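## Task

Move the white radish and the tomato out of the pan and completely into the bag, between its two layers. At the end every other item, the white ball included, must still be in the pan. The loaded part of the bag must rest on the table, with no more than one corner of the bag on an arm's base, no part of the bag in the pan, and no part reaching beyond the table edge by more than about a finger's width.

## Robot and tools

ROBOT. Two six-joint arms, left_arm and right_arm, each ending in a two-finger gripper. Per arm the joints are always listed as: waist, shoulder, elbow, wrist pitch, wrist yaw, wrist roll. Stated ranges in rad: waist -2.618 to 3.054, shoulder 0.000 to 3.142, elbow 0.000 to 3.142, wrist pitch -1.571 to 1.571, wrist yaw -1.571 to 1.571, wrist roll -2.094 to 2.094 (real ends may differ by up to 0.059 rad). A camera stand sits behind the arms.

FRAMES. Scene frame: origin at table-top height halfway between the nominal bases, +x out across the table, +z up, left_arm on the +y side (arm names do not match image sides). Calibrated bases: left_arm at (-0.019, +0.343, +0.033) m, quat_wxyz (+1.000, 0, 0, -0.008); right_arm at (-0.046, -0.254, +0.023) m, quat_wxyz (+1.000, 0, 0, +0.016). Gripper poses, velocities and wrist-camera poses are reported in that arm's own base frame; fixed cameras and the table use the scene frame. The gripper's fingers point along its +z and close along its y; end_effector_position is the point between the pads, about 1 cm short of the tips. Printed poses may be off by a few cm, more when stretched out.

THE 14-NUMBER ROW. Every motion command is built from rows of 14 numbers, each in [-1, 1], always covering both arms: left_arm's six joint values then its opening, then right_arm's six joint values then its opening. Joint values are offsets, not poses: they are added to the Joint targets that hold when the action (or move) begins, not to the previous row. Scale: 1.0 equals 2.224 rad for waist, shoulder and elbow, and 8.485 rad for the three wrist joints. Sending the same nonzero offset again moves further. Sending 0 for all of an arm's joints re-commands its current targets. The opening is absolute: +1 fully open, -1 closed; a 0 there is a real half-open command, so repeat the present value to leave a gripper alone.

execute_actions(actions, cameras). actions is a list of actions; each action is a list of up to 15 rows, one per 1/30 s step; a shorter action repeats its final row for the remaining steps. An action asking any joint to end more than 0.059 rad beyond its range is rejected for both arms; a malformed action, or a bad first action, rejects the whole call. Images are returned only for an empty actions list (all cameras by default) or when cameras names them; ["all"] gives every camera, [] none. Camera names: cam_head_left, cam_head_right, cam_high, cam_low, cam_left_wrist, cam_right_wrist, all 896x504.

move(target, speed, blend, opening_speed, grip_force, blocking, cameras). target is one 14-number row or a list of up to 15 rows; every row's offsets count from the same starting Joint targets. All joints travel together, so grippers follow curves, with no obstacle or arm avoidance. speed: rad/s of the joint with farthest to go, 0.01 to 12.57, default 0.5, one value or one per target. blend: rad, corner rounding between listed targets; 0 (default) halts at each. opening_speed: how fast the opening command travels on the -1 to +1 scale per second, at least 0.2; use it to close gently on soft items. grip_force: newtons per pad, 10 to 50, one number or one per arm; it persists; lower force closes more slowly. blocking=false returns after about 0.5 s while the move continues. Total duration is capped near 10 s. The extra move: line reports the ending: done, off_target (resting more than 0.035 rad away), moving, held, or fault, plus limits=held if steps were withheld.

wait(seconds 0 to 10): lets time pass holding the last command or letting a running move go on. stop(): brakes a running move. zoom_image(camera, region [x0, y0, x1, y1] in pixels, at most 504 by 504): enlarges part of that camera's newest image. finished_scene(scene): ends the current scene, given by its number; it cannot be undone, and later calls go to the next scene.

RESULTS. Joint positions (rad) and Joint velocities (rad/s) per arm, then the finger-pad gap in m (0.094 fully open). Joint targets are the base for your next offsets. Tool commands shows current opening commands. grip_measured is the finger opening on the command scale; it reads slightly wide when empty and follows the command through contact, so it does not reveal a touch; to release, command well above it. Joint torques follow joint order; numbers 1 to 3 wrap at ±28 N m. 'joint sent to its limit' means a joint was clipped at its end; 'joint command not followed' means the clearance check altered targets. Per-step target lead is capped (0.339 rad big joints, 2.2 wrists) and targets implying a gripper jump over 200 mm are scaled back, so large offsets may need several actions.

AVOID. Dropping items or releasing them while moving; fast impacts; hard pushes on fixed or heavy things; any contact or squeeze between the two arms, including closing one gripper on the other's fingers; anything leaving the table. Do not keep arms stretched, loaded, or pushing into unreachable poses: motors heat, a MOTOR HOT line warns, and at 90 °C the arm folds and stops for the rest of the scene. If an arm is blocked, command its targets back past its measured positions. Loose objects may occasionally be nudged by outside pushes.

Each tool is called after "Call:" as name(argument=value, ...), one argument or row to a line, values as JSON.

## Session

Call:
execute_actions(
  actions=[],
)

Scene clock: 0.00 s.
left_arm: end_effector_position=(+0.3974, +0.0047, +0.0922) grip_measured=+1.000 end_effector_quat_wxyz=(+0.578, -0.041, +0.815, -0.009) | right_arm: end_effector_position=(+0.3882, -0.0036, +0.0938) grip_measured=+1.000 end_effector_quat_wxyz=(+0.584, +0.004, +0.812, -0.010)
Joint positions: left_arm=[-0.004 1.548 0.371 0.839 -0.036 -0.079 0.094] | right_arm=[0 1.515 0.33 0.862 0.022 -0.005 0.094]
Joint velocities: within noise
Joint torques (N m): no reading
Heat: left arm: 25 °C; right arm: 28 °C.
Joint targets: left_arm=[-0.004 1.545 0.375 0.833 -0.036 -0.079] | right_arm=[0.000 1.507 0.340 0.875 0.022 -0.005]
Tool commands: left_gripper/opening=+1.0 right_gripper/opening=+1.0

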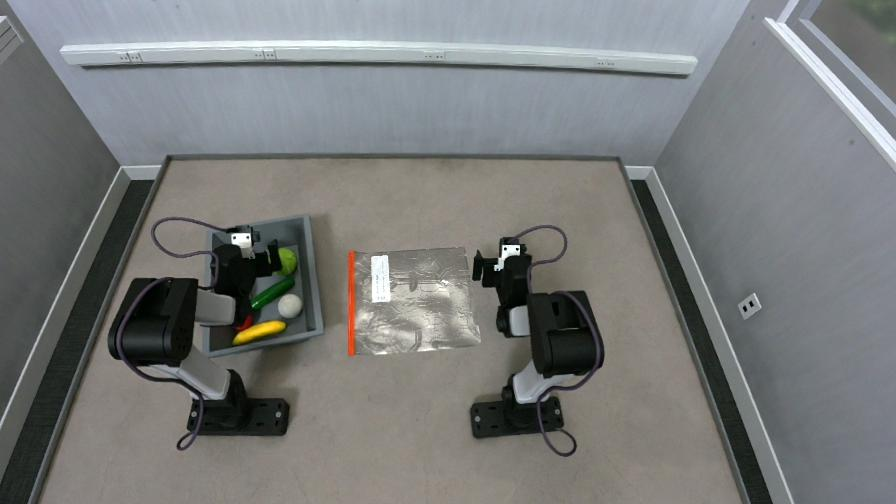

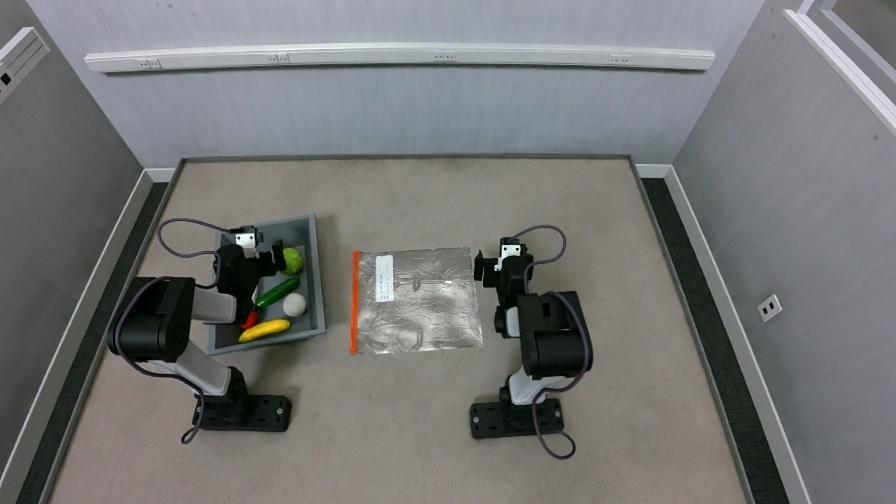

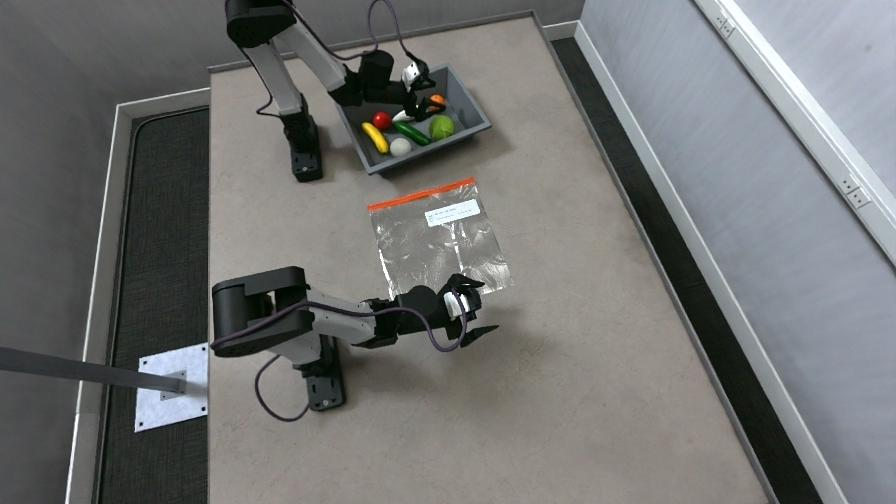

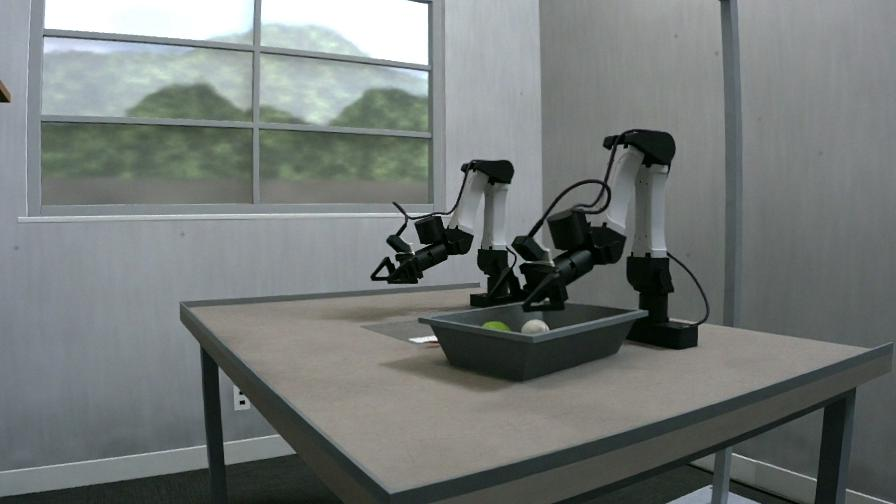

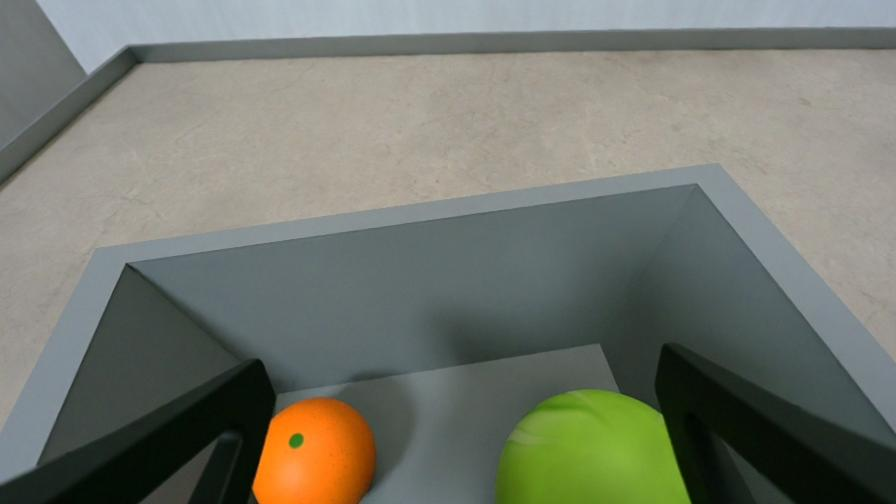

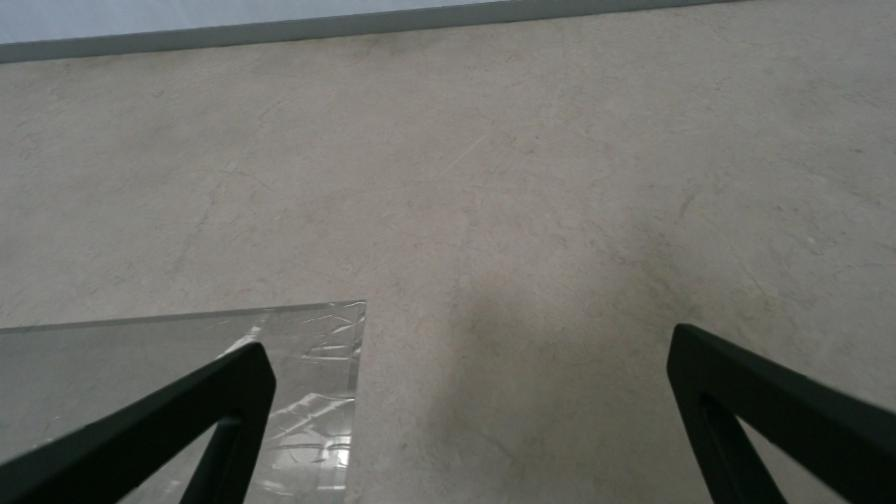

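Call:
zoom_image(
  camera="cam_high",
  region=[320, 40, 540, 320],
)

Call:
zoom_image(
  camera="cam_head_right",
  region=[320, 210, 520, 380],
)

Call:
zoom_image(
  camera="cam_head_right",
  region=[180, 200, 350, 370],
)

Call:
zoom_image(
  camera="cam_low",
  region=[320, 220, 700, 400],
)

Scaled by 1.800 from the camera's 896x504 image, which has a finer 1280x720 frame.

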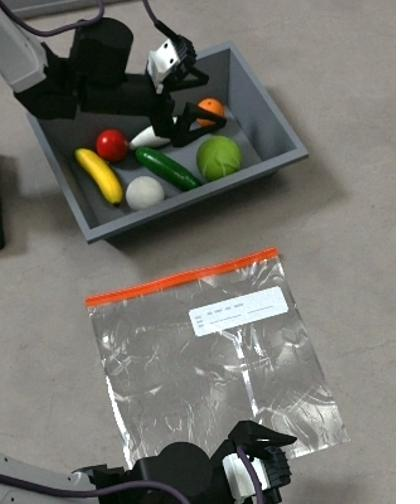

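Scaled by 2.520 from the camera's 896x504 image, which has a finer 1280x720 frame.

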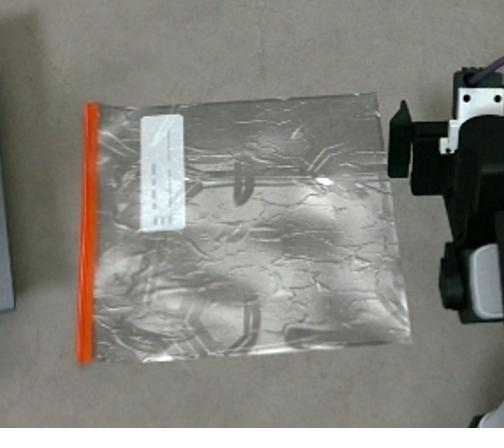

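Scaled by 2.965 from the camera's 896x504 image, which has a finer 1280x720 frame.

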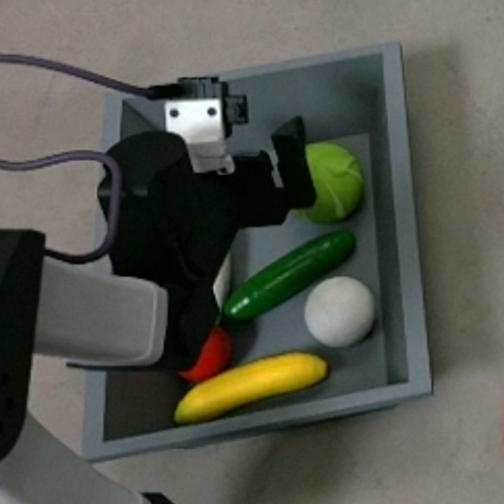

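Scaled by 1.326 from the camera's 896x504 image, which has a finer 1280x720 frame.

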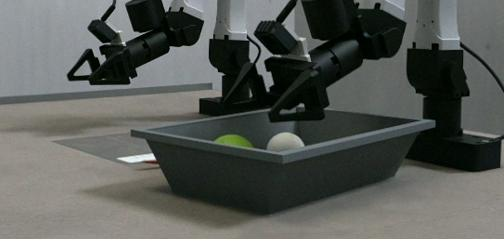

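Call:
move(
  target=[0.35, -0.1, 0, -0.1, 0, 0, 1, 0.28, -0.1, -0.08, 0.0, 0, 0, 1],
  speed=0.8,
  cameras=["all"],
)

Scene clock: 5.20 s.
left_arm: end_effector_position=(+0.2257, +0.2173, +0.0251) grip_measured=+1.000 end_effector_quat_wxyz=(+0.335, -0.388, +0.850, +0.118) | right_arm: end_effector_position=(+0.2848, +0.1971, +0.1030) grip_measured=+1.000 end_effector_quat_wxyz=(+0.577, -0.237, +0.762, +0.173)
Joint positions: left_arm=[0.767 1.31 0.393 0.072 0.001 -0.09 0.094] | right_arm=[0.617 1.306 0.167 0.862 0.023 -0.005 0.094]
Joint torques (N m): left_arm=[0.8 -2.76 5.09 0.92 -0.35 0.06] | right_arm=[0.66 -4.98 5.07 2 -0.03 0.04]
Heat: left arm: 27 °C; right arm: 28 °C.
Joint targets: left_arm=[0.774 1.322 0.375 -0.016 -0.037 -0.079] | right_arm=[0.623 1.284 0.162 0.875 0.022 -0.005]
move: off_target (left_arm); left_arm: the wrist pitch is farthest, 0.088 rad from its target

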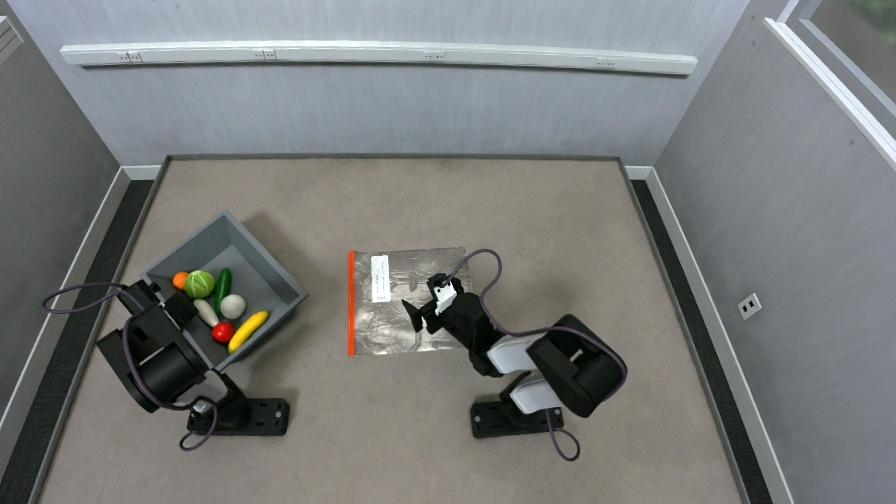

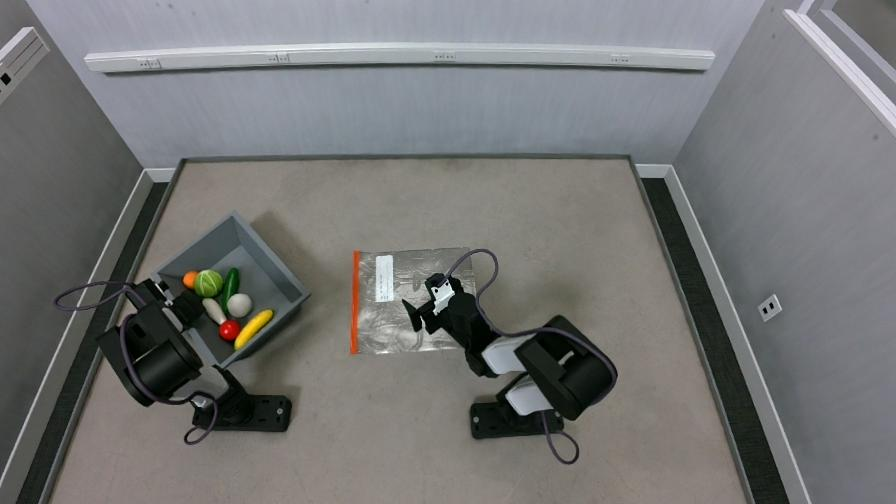

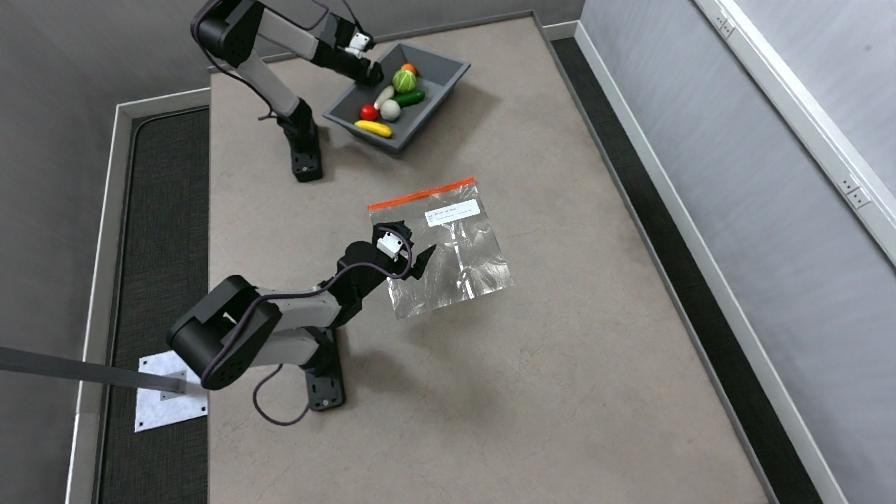

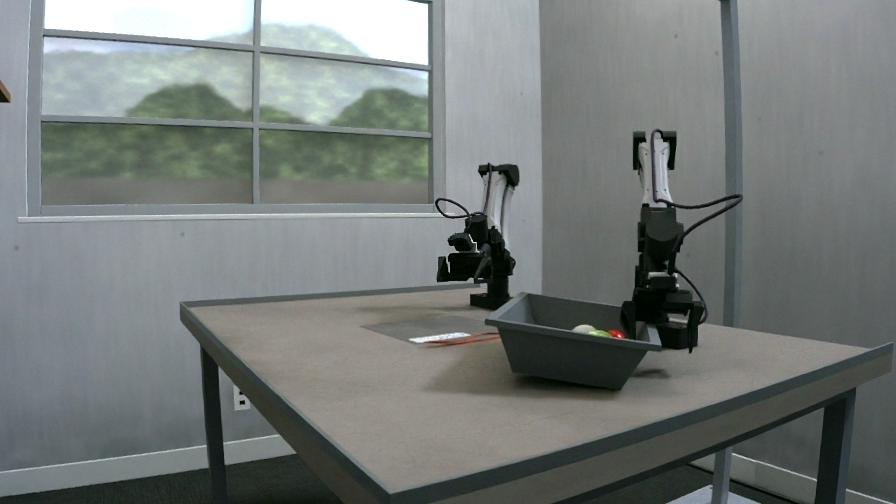

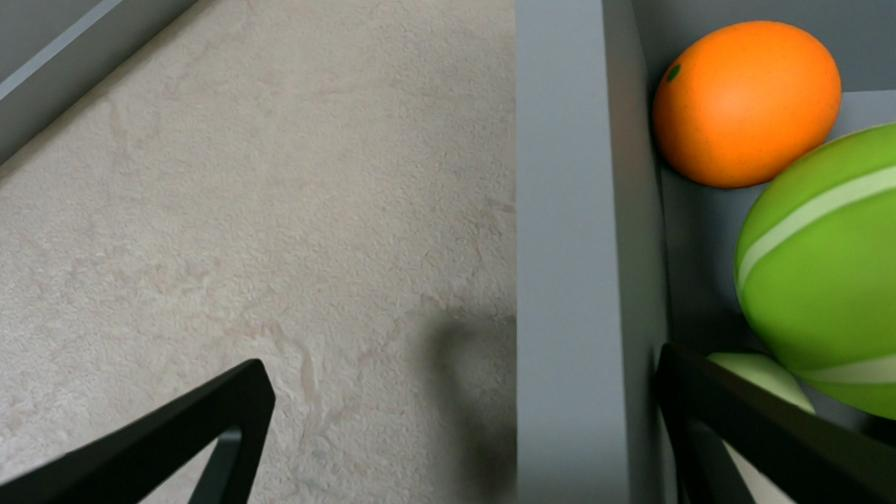

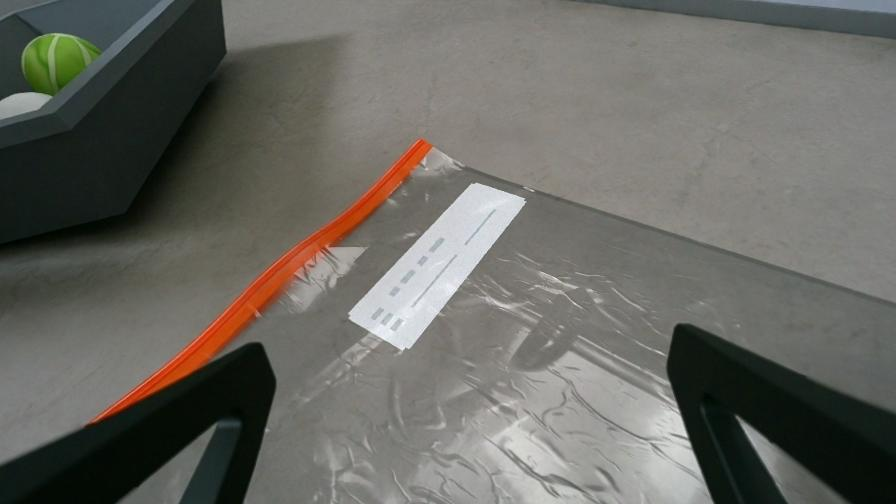

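Call:
move(
  target=[-0.03, -0.55, -0.14, 0.1, 0, 0, 1, 0, 0, 0, 0.0, 0, 0, 1],
  speed=0.3,
  cameras=["cam_head_right", "cam_low", "cam_left_wrist"],
)

Scene clock: 10.40 s.
left_arm: end_effector_position=(+0.1318, +0.1192, +0.3717) grip_measured=+1.000 end_effector_quat_wxyz=(+0.880, -0.157, +0.344, +0.288) | right_arm: end_effector_position=(+0.2848, +0.1971, +0.1030) grip_measured=+1.000 end_effector_quat_wxyz=(+0.577, -0.237, +0.762, +0.173)
Joint positions: left_arm=[0.715 0.107 0.078 0.825 -0.021 -0.09 0.094] | right_arm=[0.617 1.306 0.167 0.862 0.023 -0.005 0.094]
Joint torques (N m): left_arm=[-0.29 1.7 6.31 1.47 -0.13 0.06] | right_arm=[0.65 -4.98 5.08 2 -0.04 0.04]
Heat: left arm: 28 °C; right arm: 28 °C.
Joint targets: left_arm=[0.708 0.099 0.064 0.833 -0.036 -0.079] | right_arm=[0.623 1.284 0.162 0.875 0.022 -0.005]
move: done
Images, in order (width x height): cam_head_right 896x504, cam_low 896x504, cam_left_wrist 896x504.

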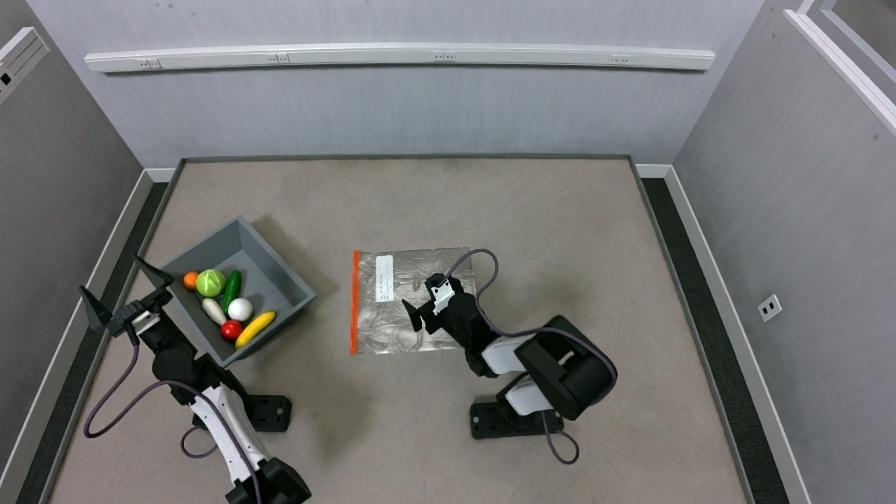

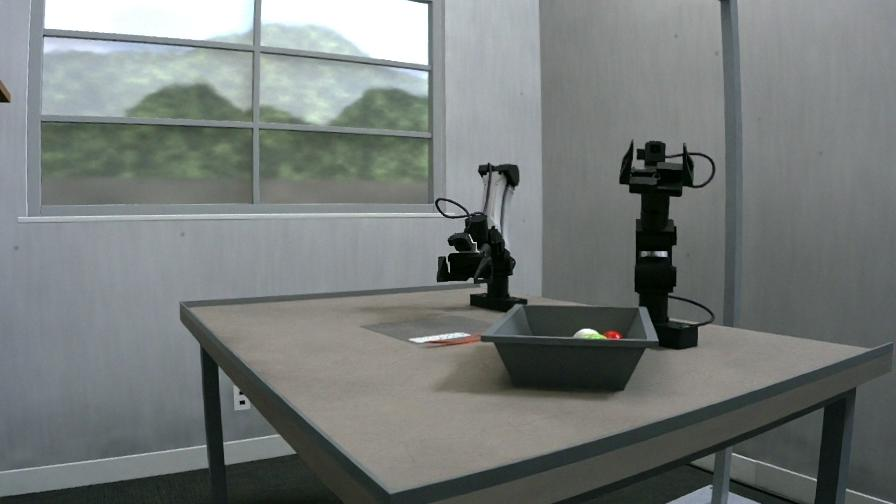

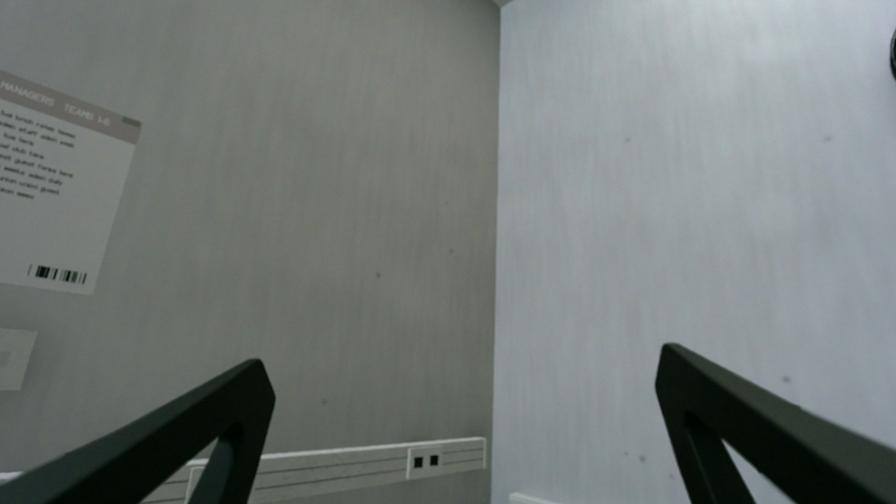

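Call:
zoom_image(
  camera="cam_head_right",
  region=[150, 205, 330, 375],
)

Call:
zoom_image(
  camera="cam_low",
  region=[360, 250, 680, 400],
)

Scaled by 2.800 from the camera's 896x504 image, which has a finer 1280x720 frame.

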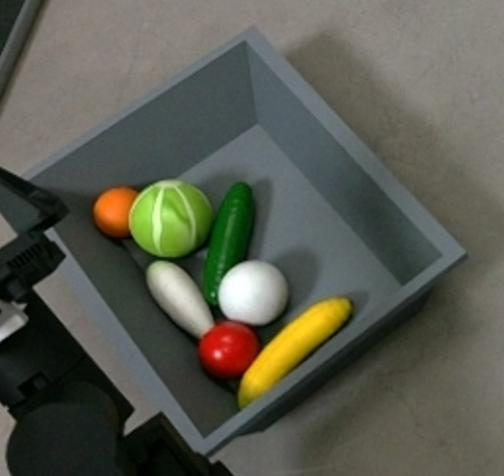

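Scaled by 1.575 from the camera's 896x504 image, which has a finer 1280x720 frame.

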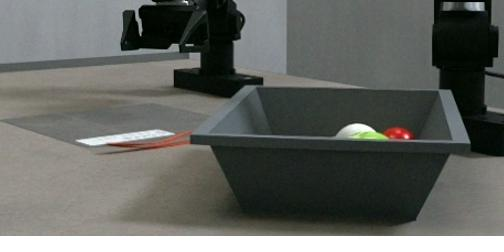

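Call:
zoom_image(
  camera="cam_low",
  region=[380, 310, 520, 360],
)

Call:
execute_actions(
  actions=[],
)

Call:
zoom_image(
  camera="cam_right_wrist",
  region=[80, 120, 480, 440],
)

Call:
zoom_image(
  camera="cam_head_left",
  region=[330, 230, 500, 370],
)

Scaled by 3.600 from the camera's 896x504 image, which has a finer 1280x720 frame.

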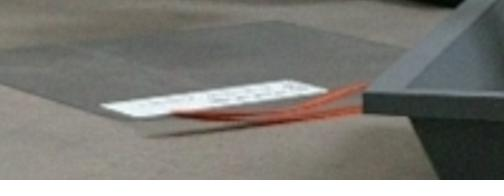

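Scene clock: 12.43 s.
left_arm: end_effector_position=(+0.1318, +0.1191, +0.3718) grip_measured=+1.000 end_effector_quat_wxyz=(+0.880, -0.157, +0.344, +0.288) | right_arm: end_effector_position=(+0.2848, +0.1971, +0.1030) grip_measured=+1.000 end_effector_quat_wxyz=(+0.577, -0.237, +0.762, +0.173)
Joint positions: left_arm=[0.715 0.107 0.078 0.826 -0.021 -0.09 0.094] | right_arm=[0.617 1.306 0.167 0.862 0.023 -0.005 0.094]
Joint velocities: within noise
Joint torques (N m): left_arm=[-0.35 1.73 6.3 1.48 -0.13 0.06] | right_arm=[0.65 -5 5.07 2 -0.03 0.04]
Heat: left arm: 28 °C; right arm: 29 °C.
Joint targets: left_arm=[0.708 0.099 0.064 0.833 -0.036 -0.079] | right_arm=[0.623 1.284 0.162 0.875 0.022 -0.005]
Tool commands: left_gripper/opening=+1.0 right_gripper/opening=+1.0

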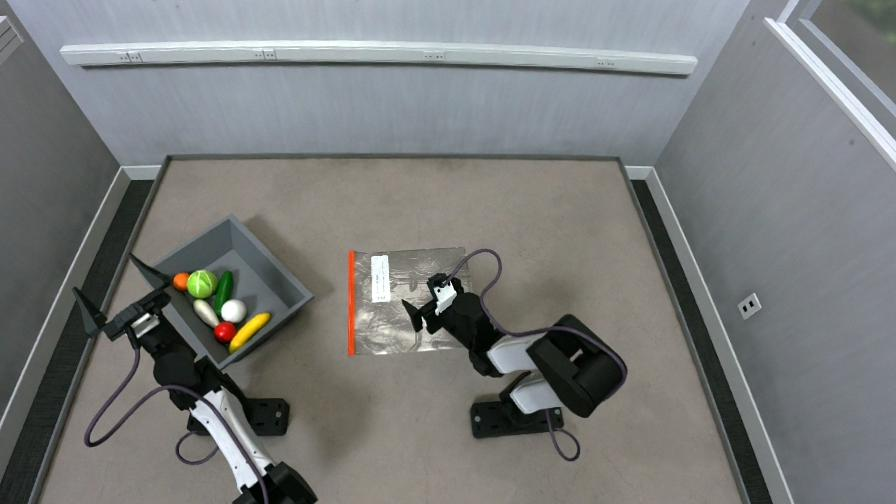

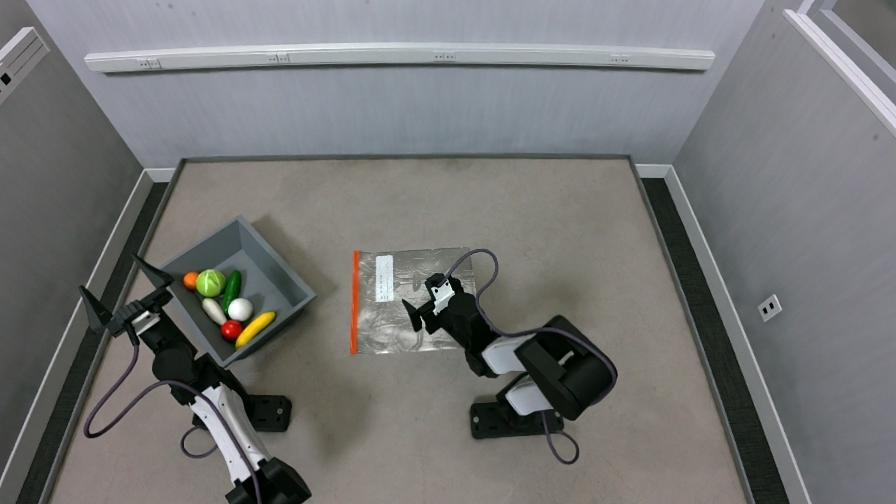

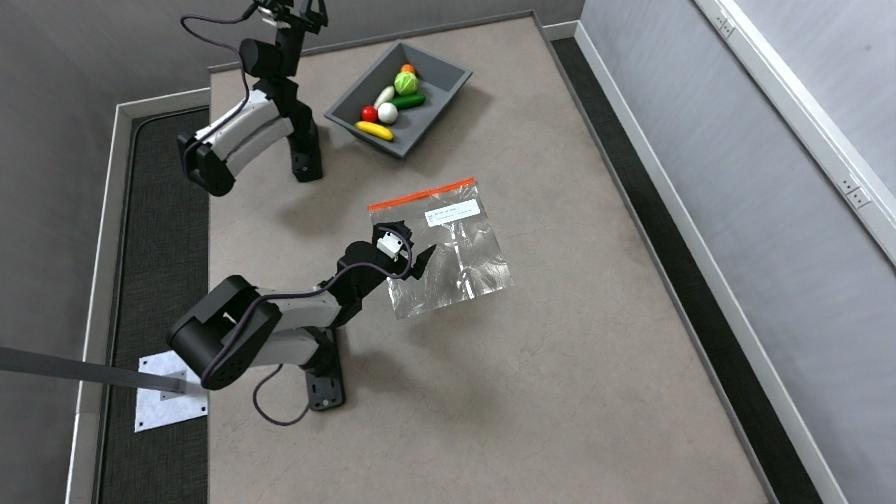

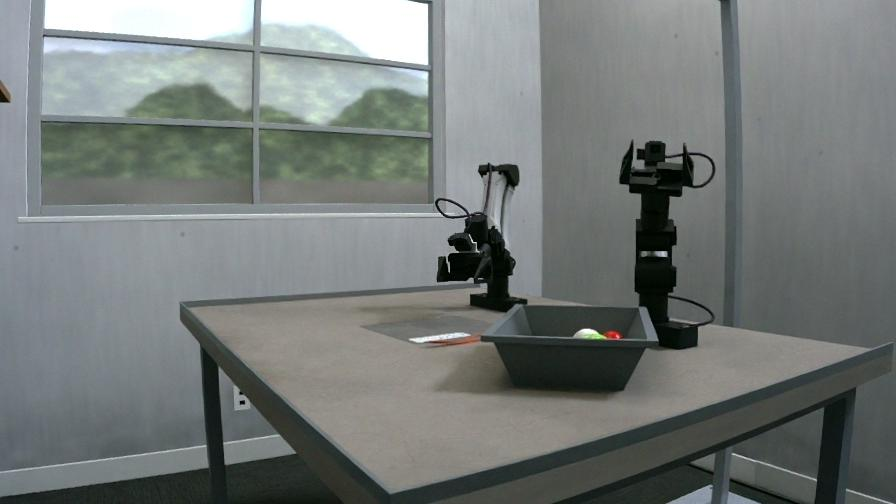

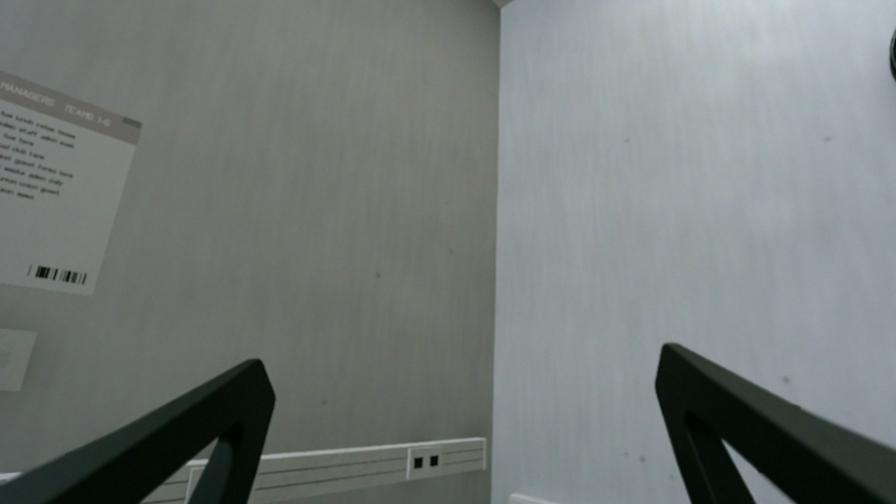

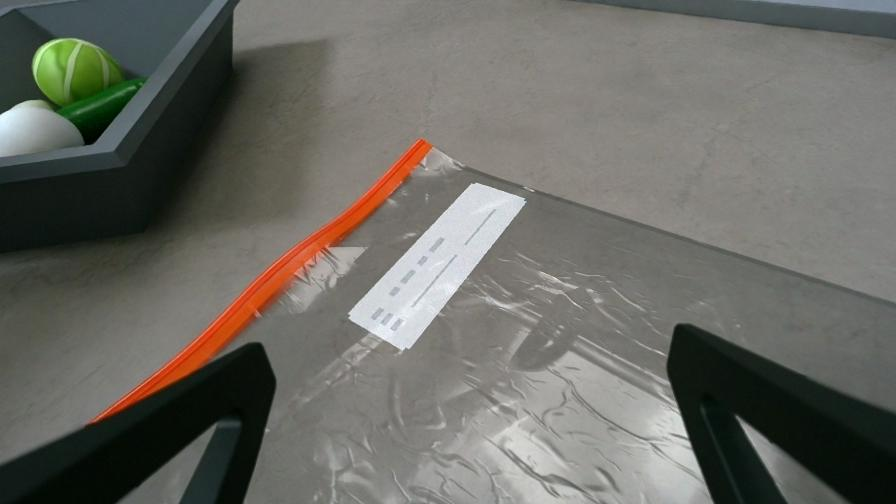

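Scaled by 1.260 from the camera's 896x504 image, which has a finer 1280x720 frame.

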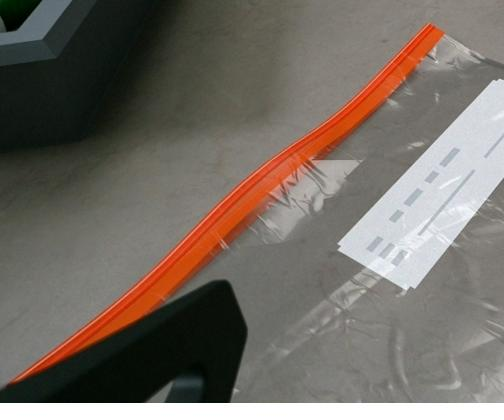

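Scaled by 2.965 from the camera's 896x504 image, which has a finer 1280x720 frame.

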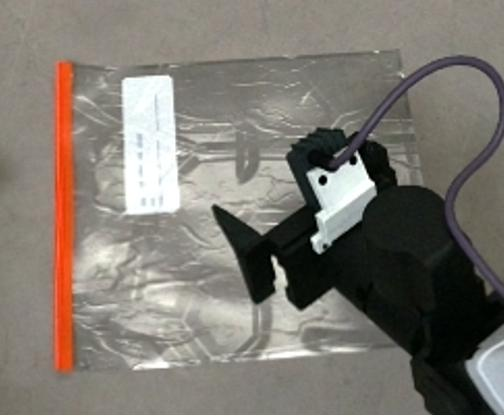

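Call:
move(
  target=[0, 0, 0, 0, 0, 0, 1, 0.0922, 0.4798, 0.9546, -0.2805, -0.0026, 0.1019, 0.3],
  speed=1.5,
  cameras=["all"],
)

Call:
zoom_image(
  camera="cam_low",
  region=[340, 240, 520, 360],
)

Call:
zoom_image(
  camera="cam_high",
  region=[340, 120, 560, 320],
)

Call:
zoom_image(
  camera="cam_head_left",
  region=[300, 210, 500, 370],
)

Scene clock: 19.27 s.
left_arm: end_effector_position=(+0.1318, +0.1191, +0.3718) grip_measured=+1.000 end_effector_quat_wxyz=(+0.880, -0.157, +0.344, +0.288) | right_arm: end_effector_position=(+0.3066, +0.3304, +0.0981) grip_measured=+0.301 end_effector_quat_wxyz=(+0.002, +0.013, +1.000, -0.003)
Joint positions: left_arm=[0.715 0.107 0.078 0.826 -0.021 -0.09 0.094] | right_arm=[0.826 2.333 2.259 -1.498 0.007 0.852 0.061]
Joint torques (N m): left_arm=[-0.35 1.7 6.28 1.46 -0.12 0.05] | right_arm=[0.31 -10.28 8.49 0.19 -0.05 0.16]
Heat: left arm: 28 °C; right arm: 30 °C.
Joint targets: left_arm=[0.708 0.099 0.064 0.833 -0.036 -0.079] | right_arm=[0.829 2.351 2.286 -1.505 0.000 0.860]
move: done

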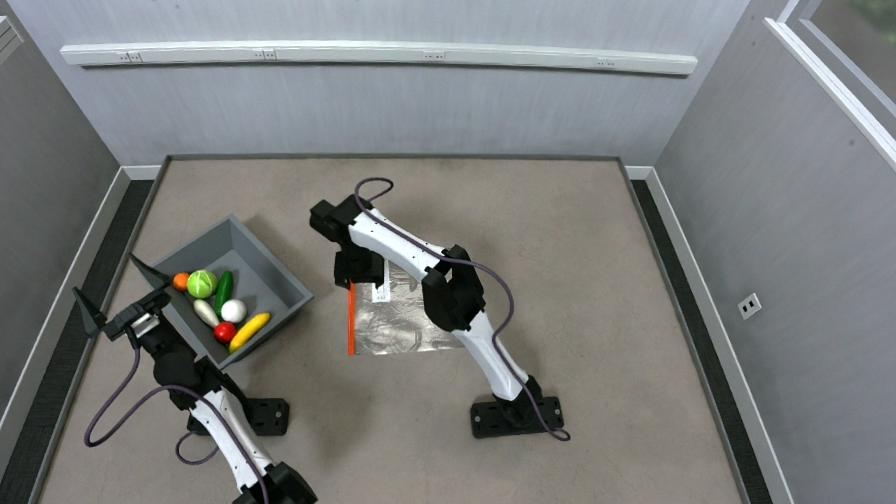

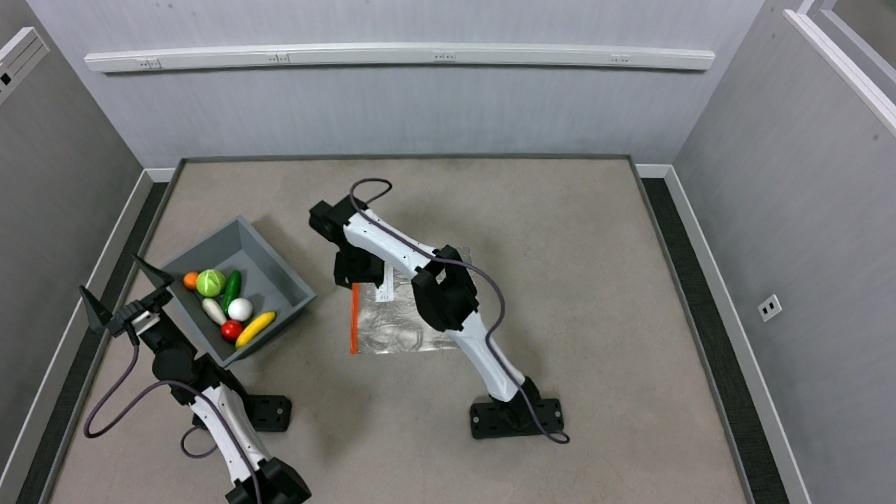

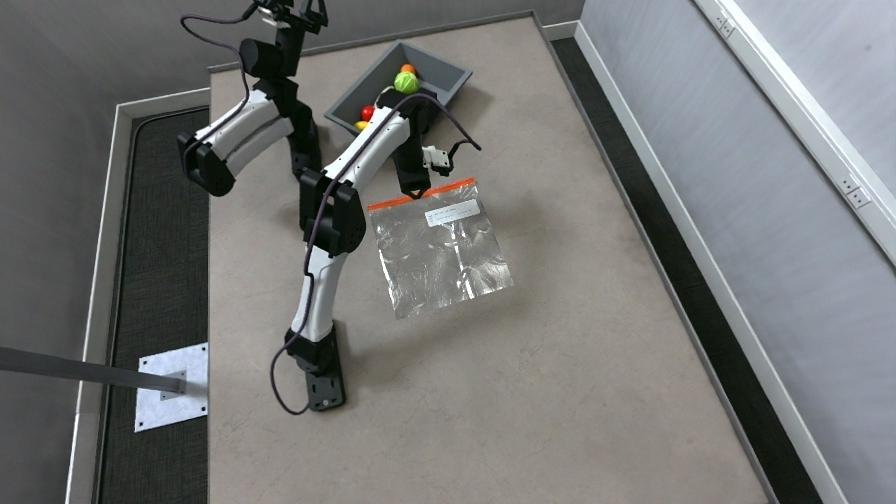

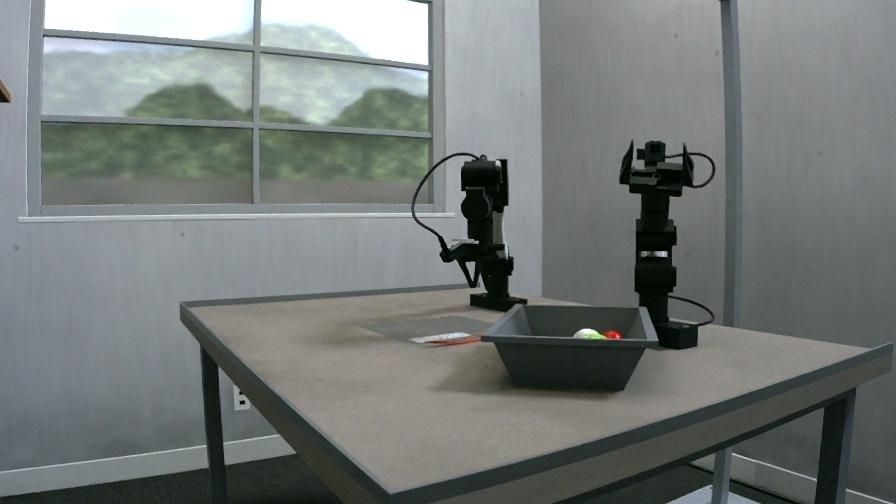

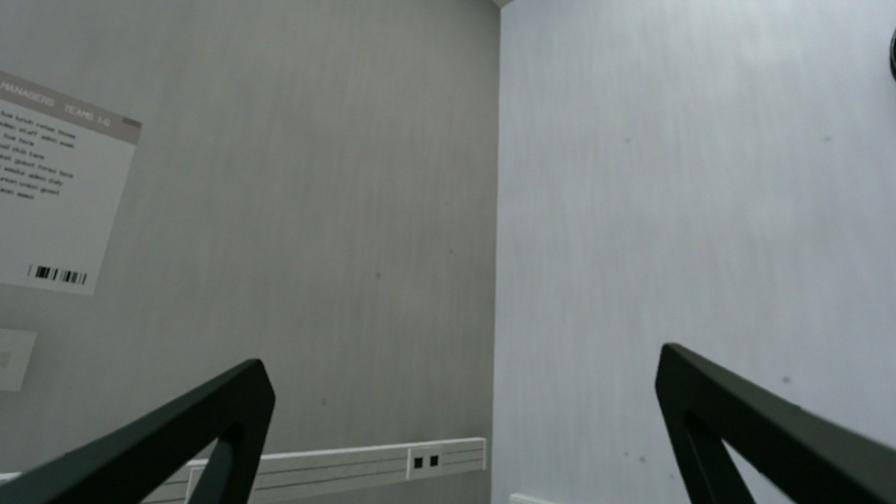

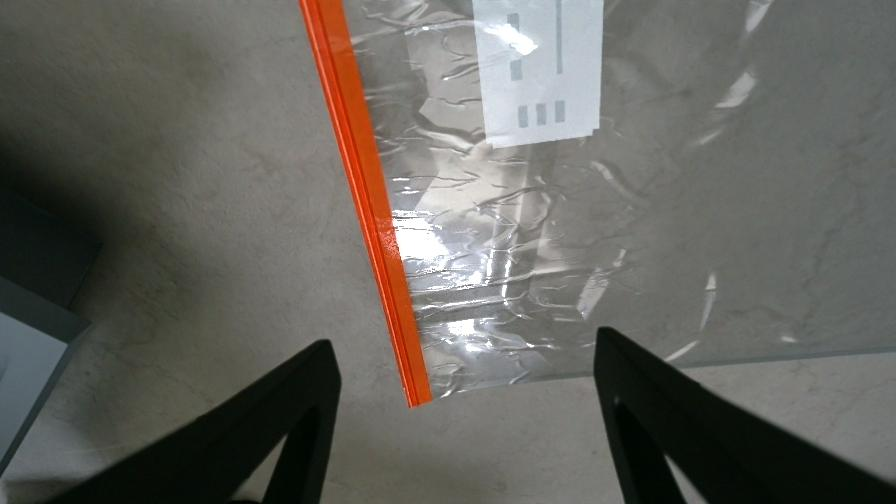

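Scaled by 2.800 from the camera's 896x504 image, which has a finer 1280x720 frame.

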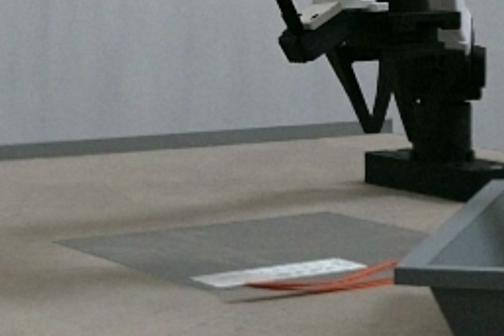

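Scaled by 2.291 from the camera's 896x504 image, which has a finer 1280x720 frame.

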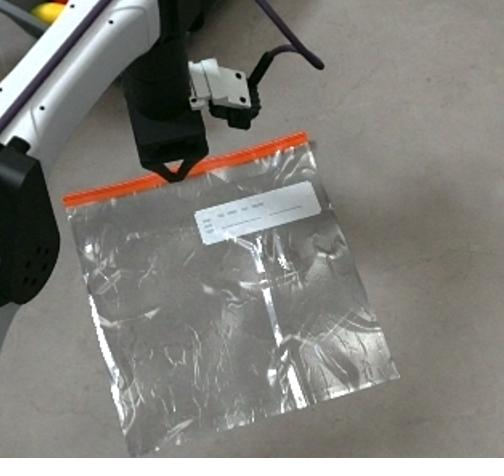

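Scaled by 2.520 from the camera's 896x504 image, which has a finer 1280x720 frame.

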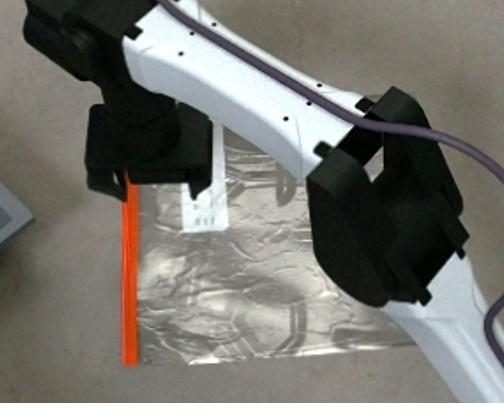

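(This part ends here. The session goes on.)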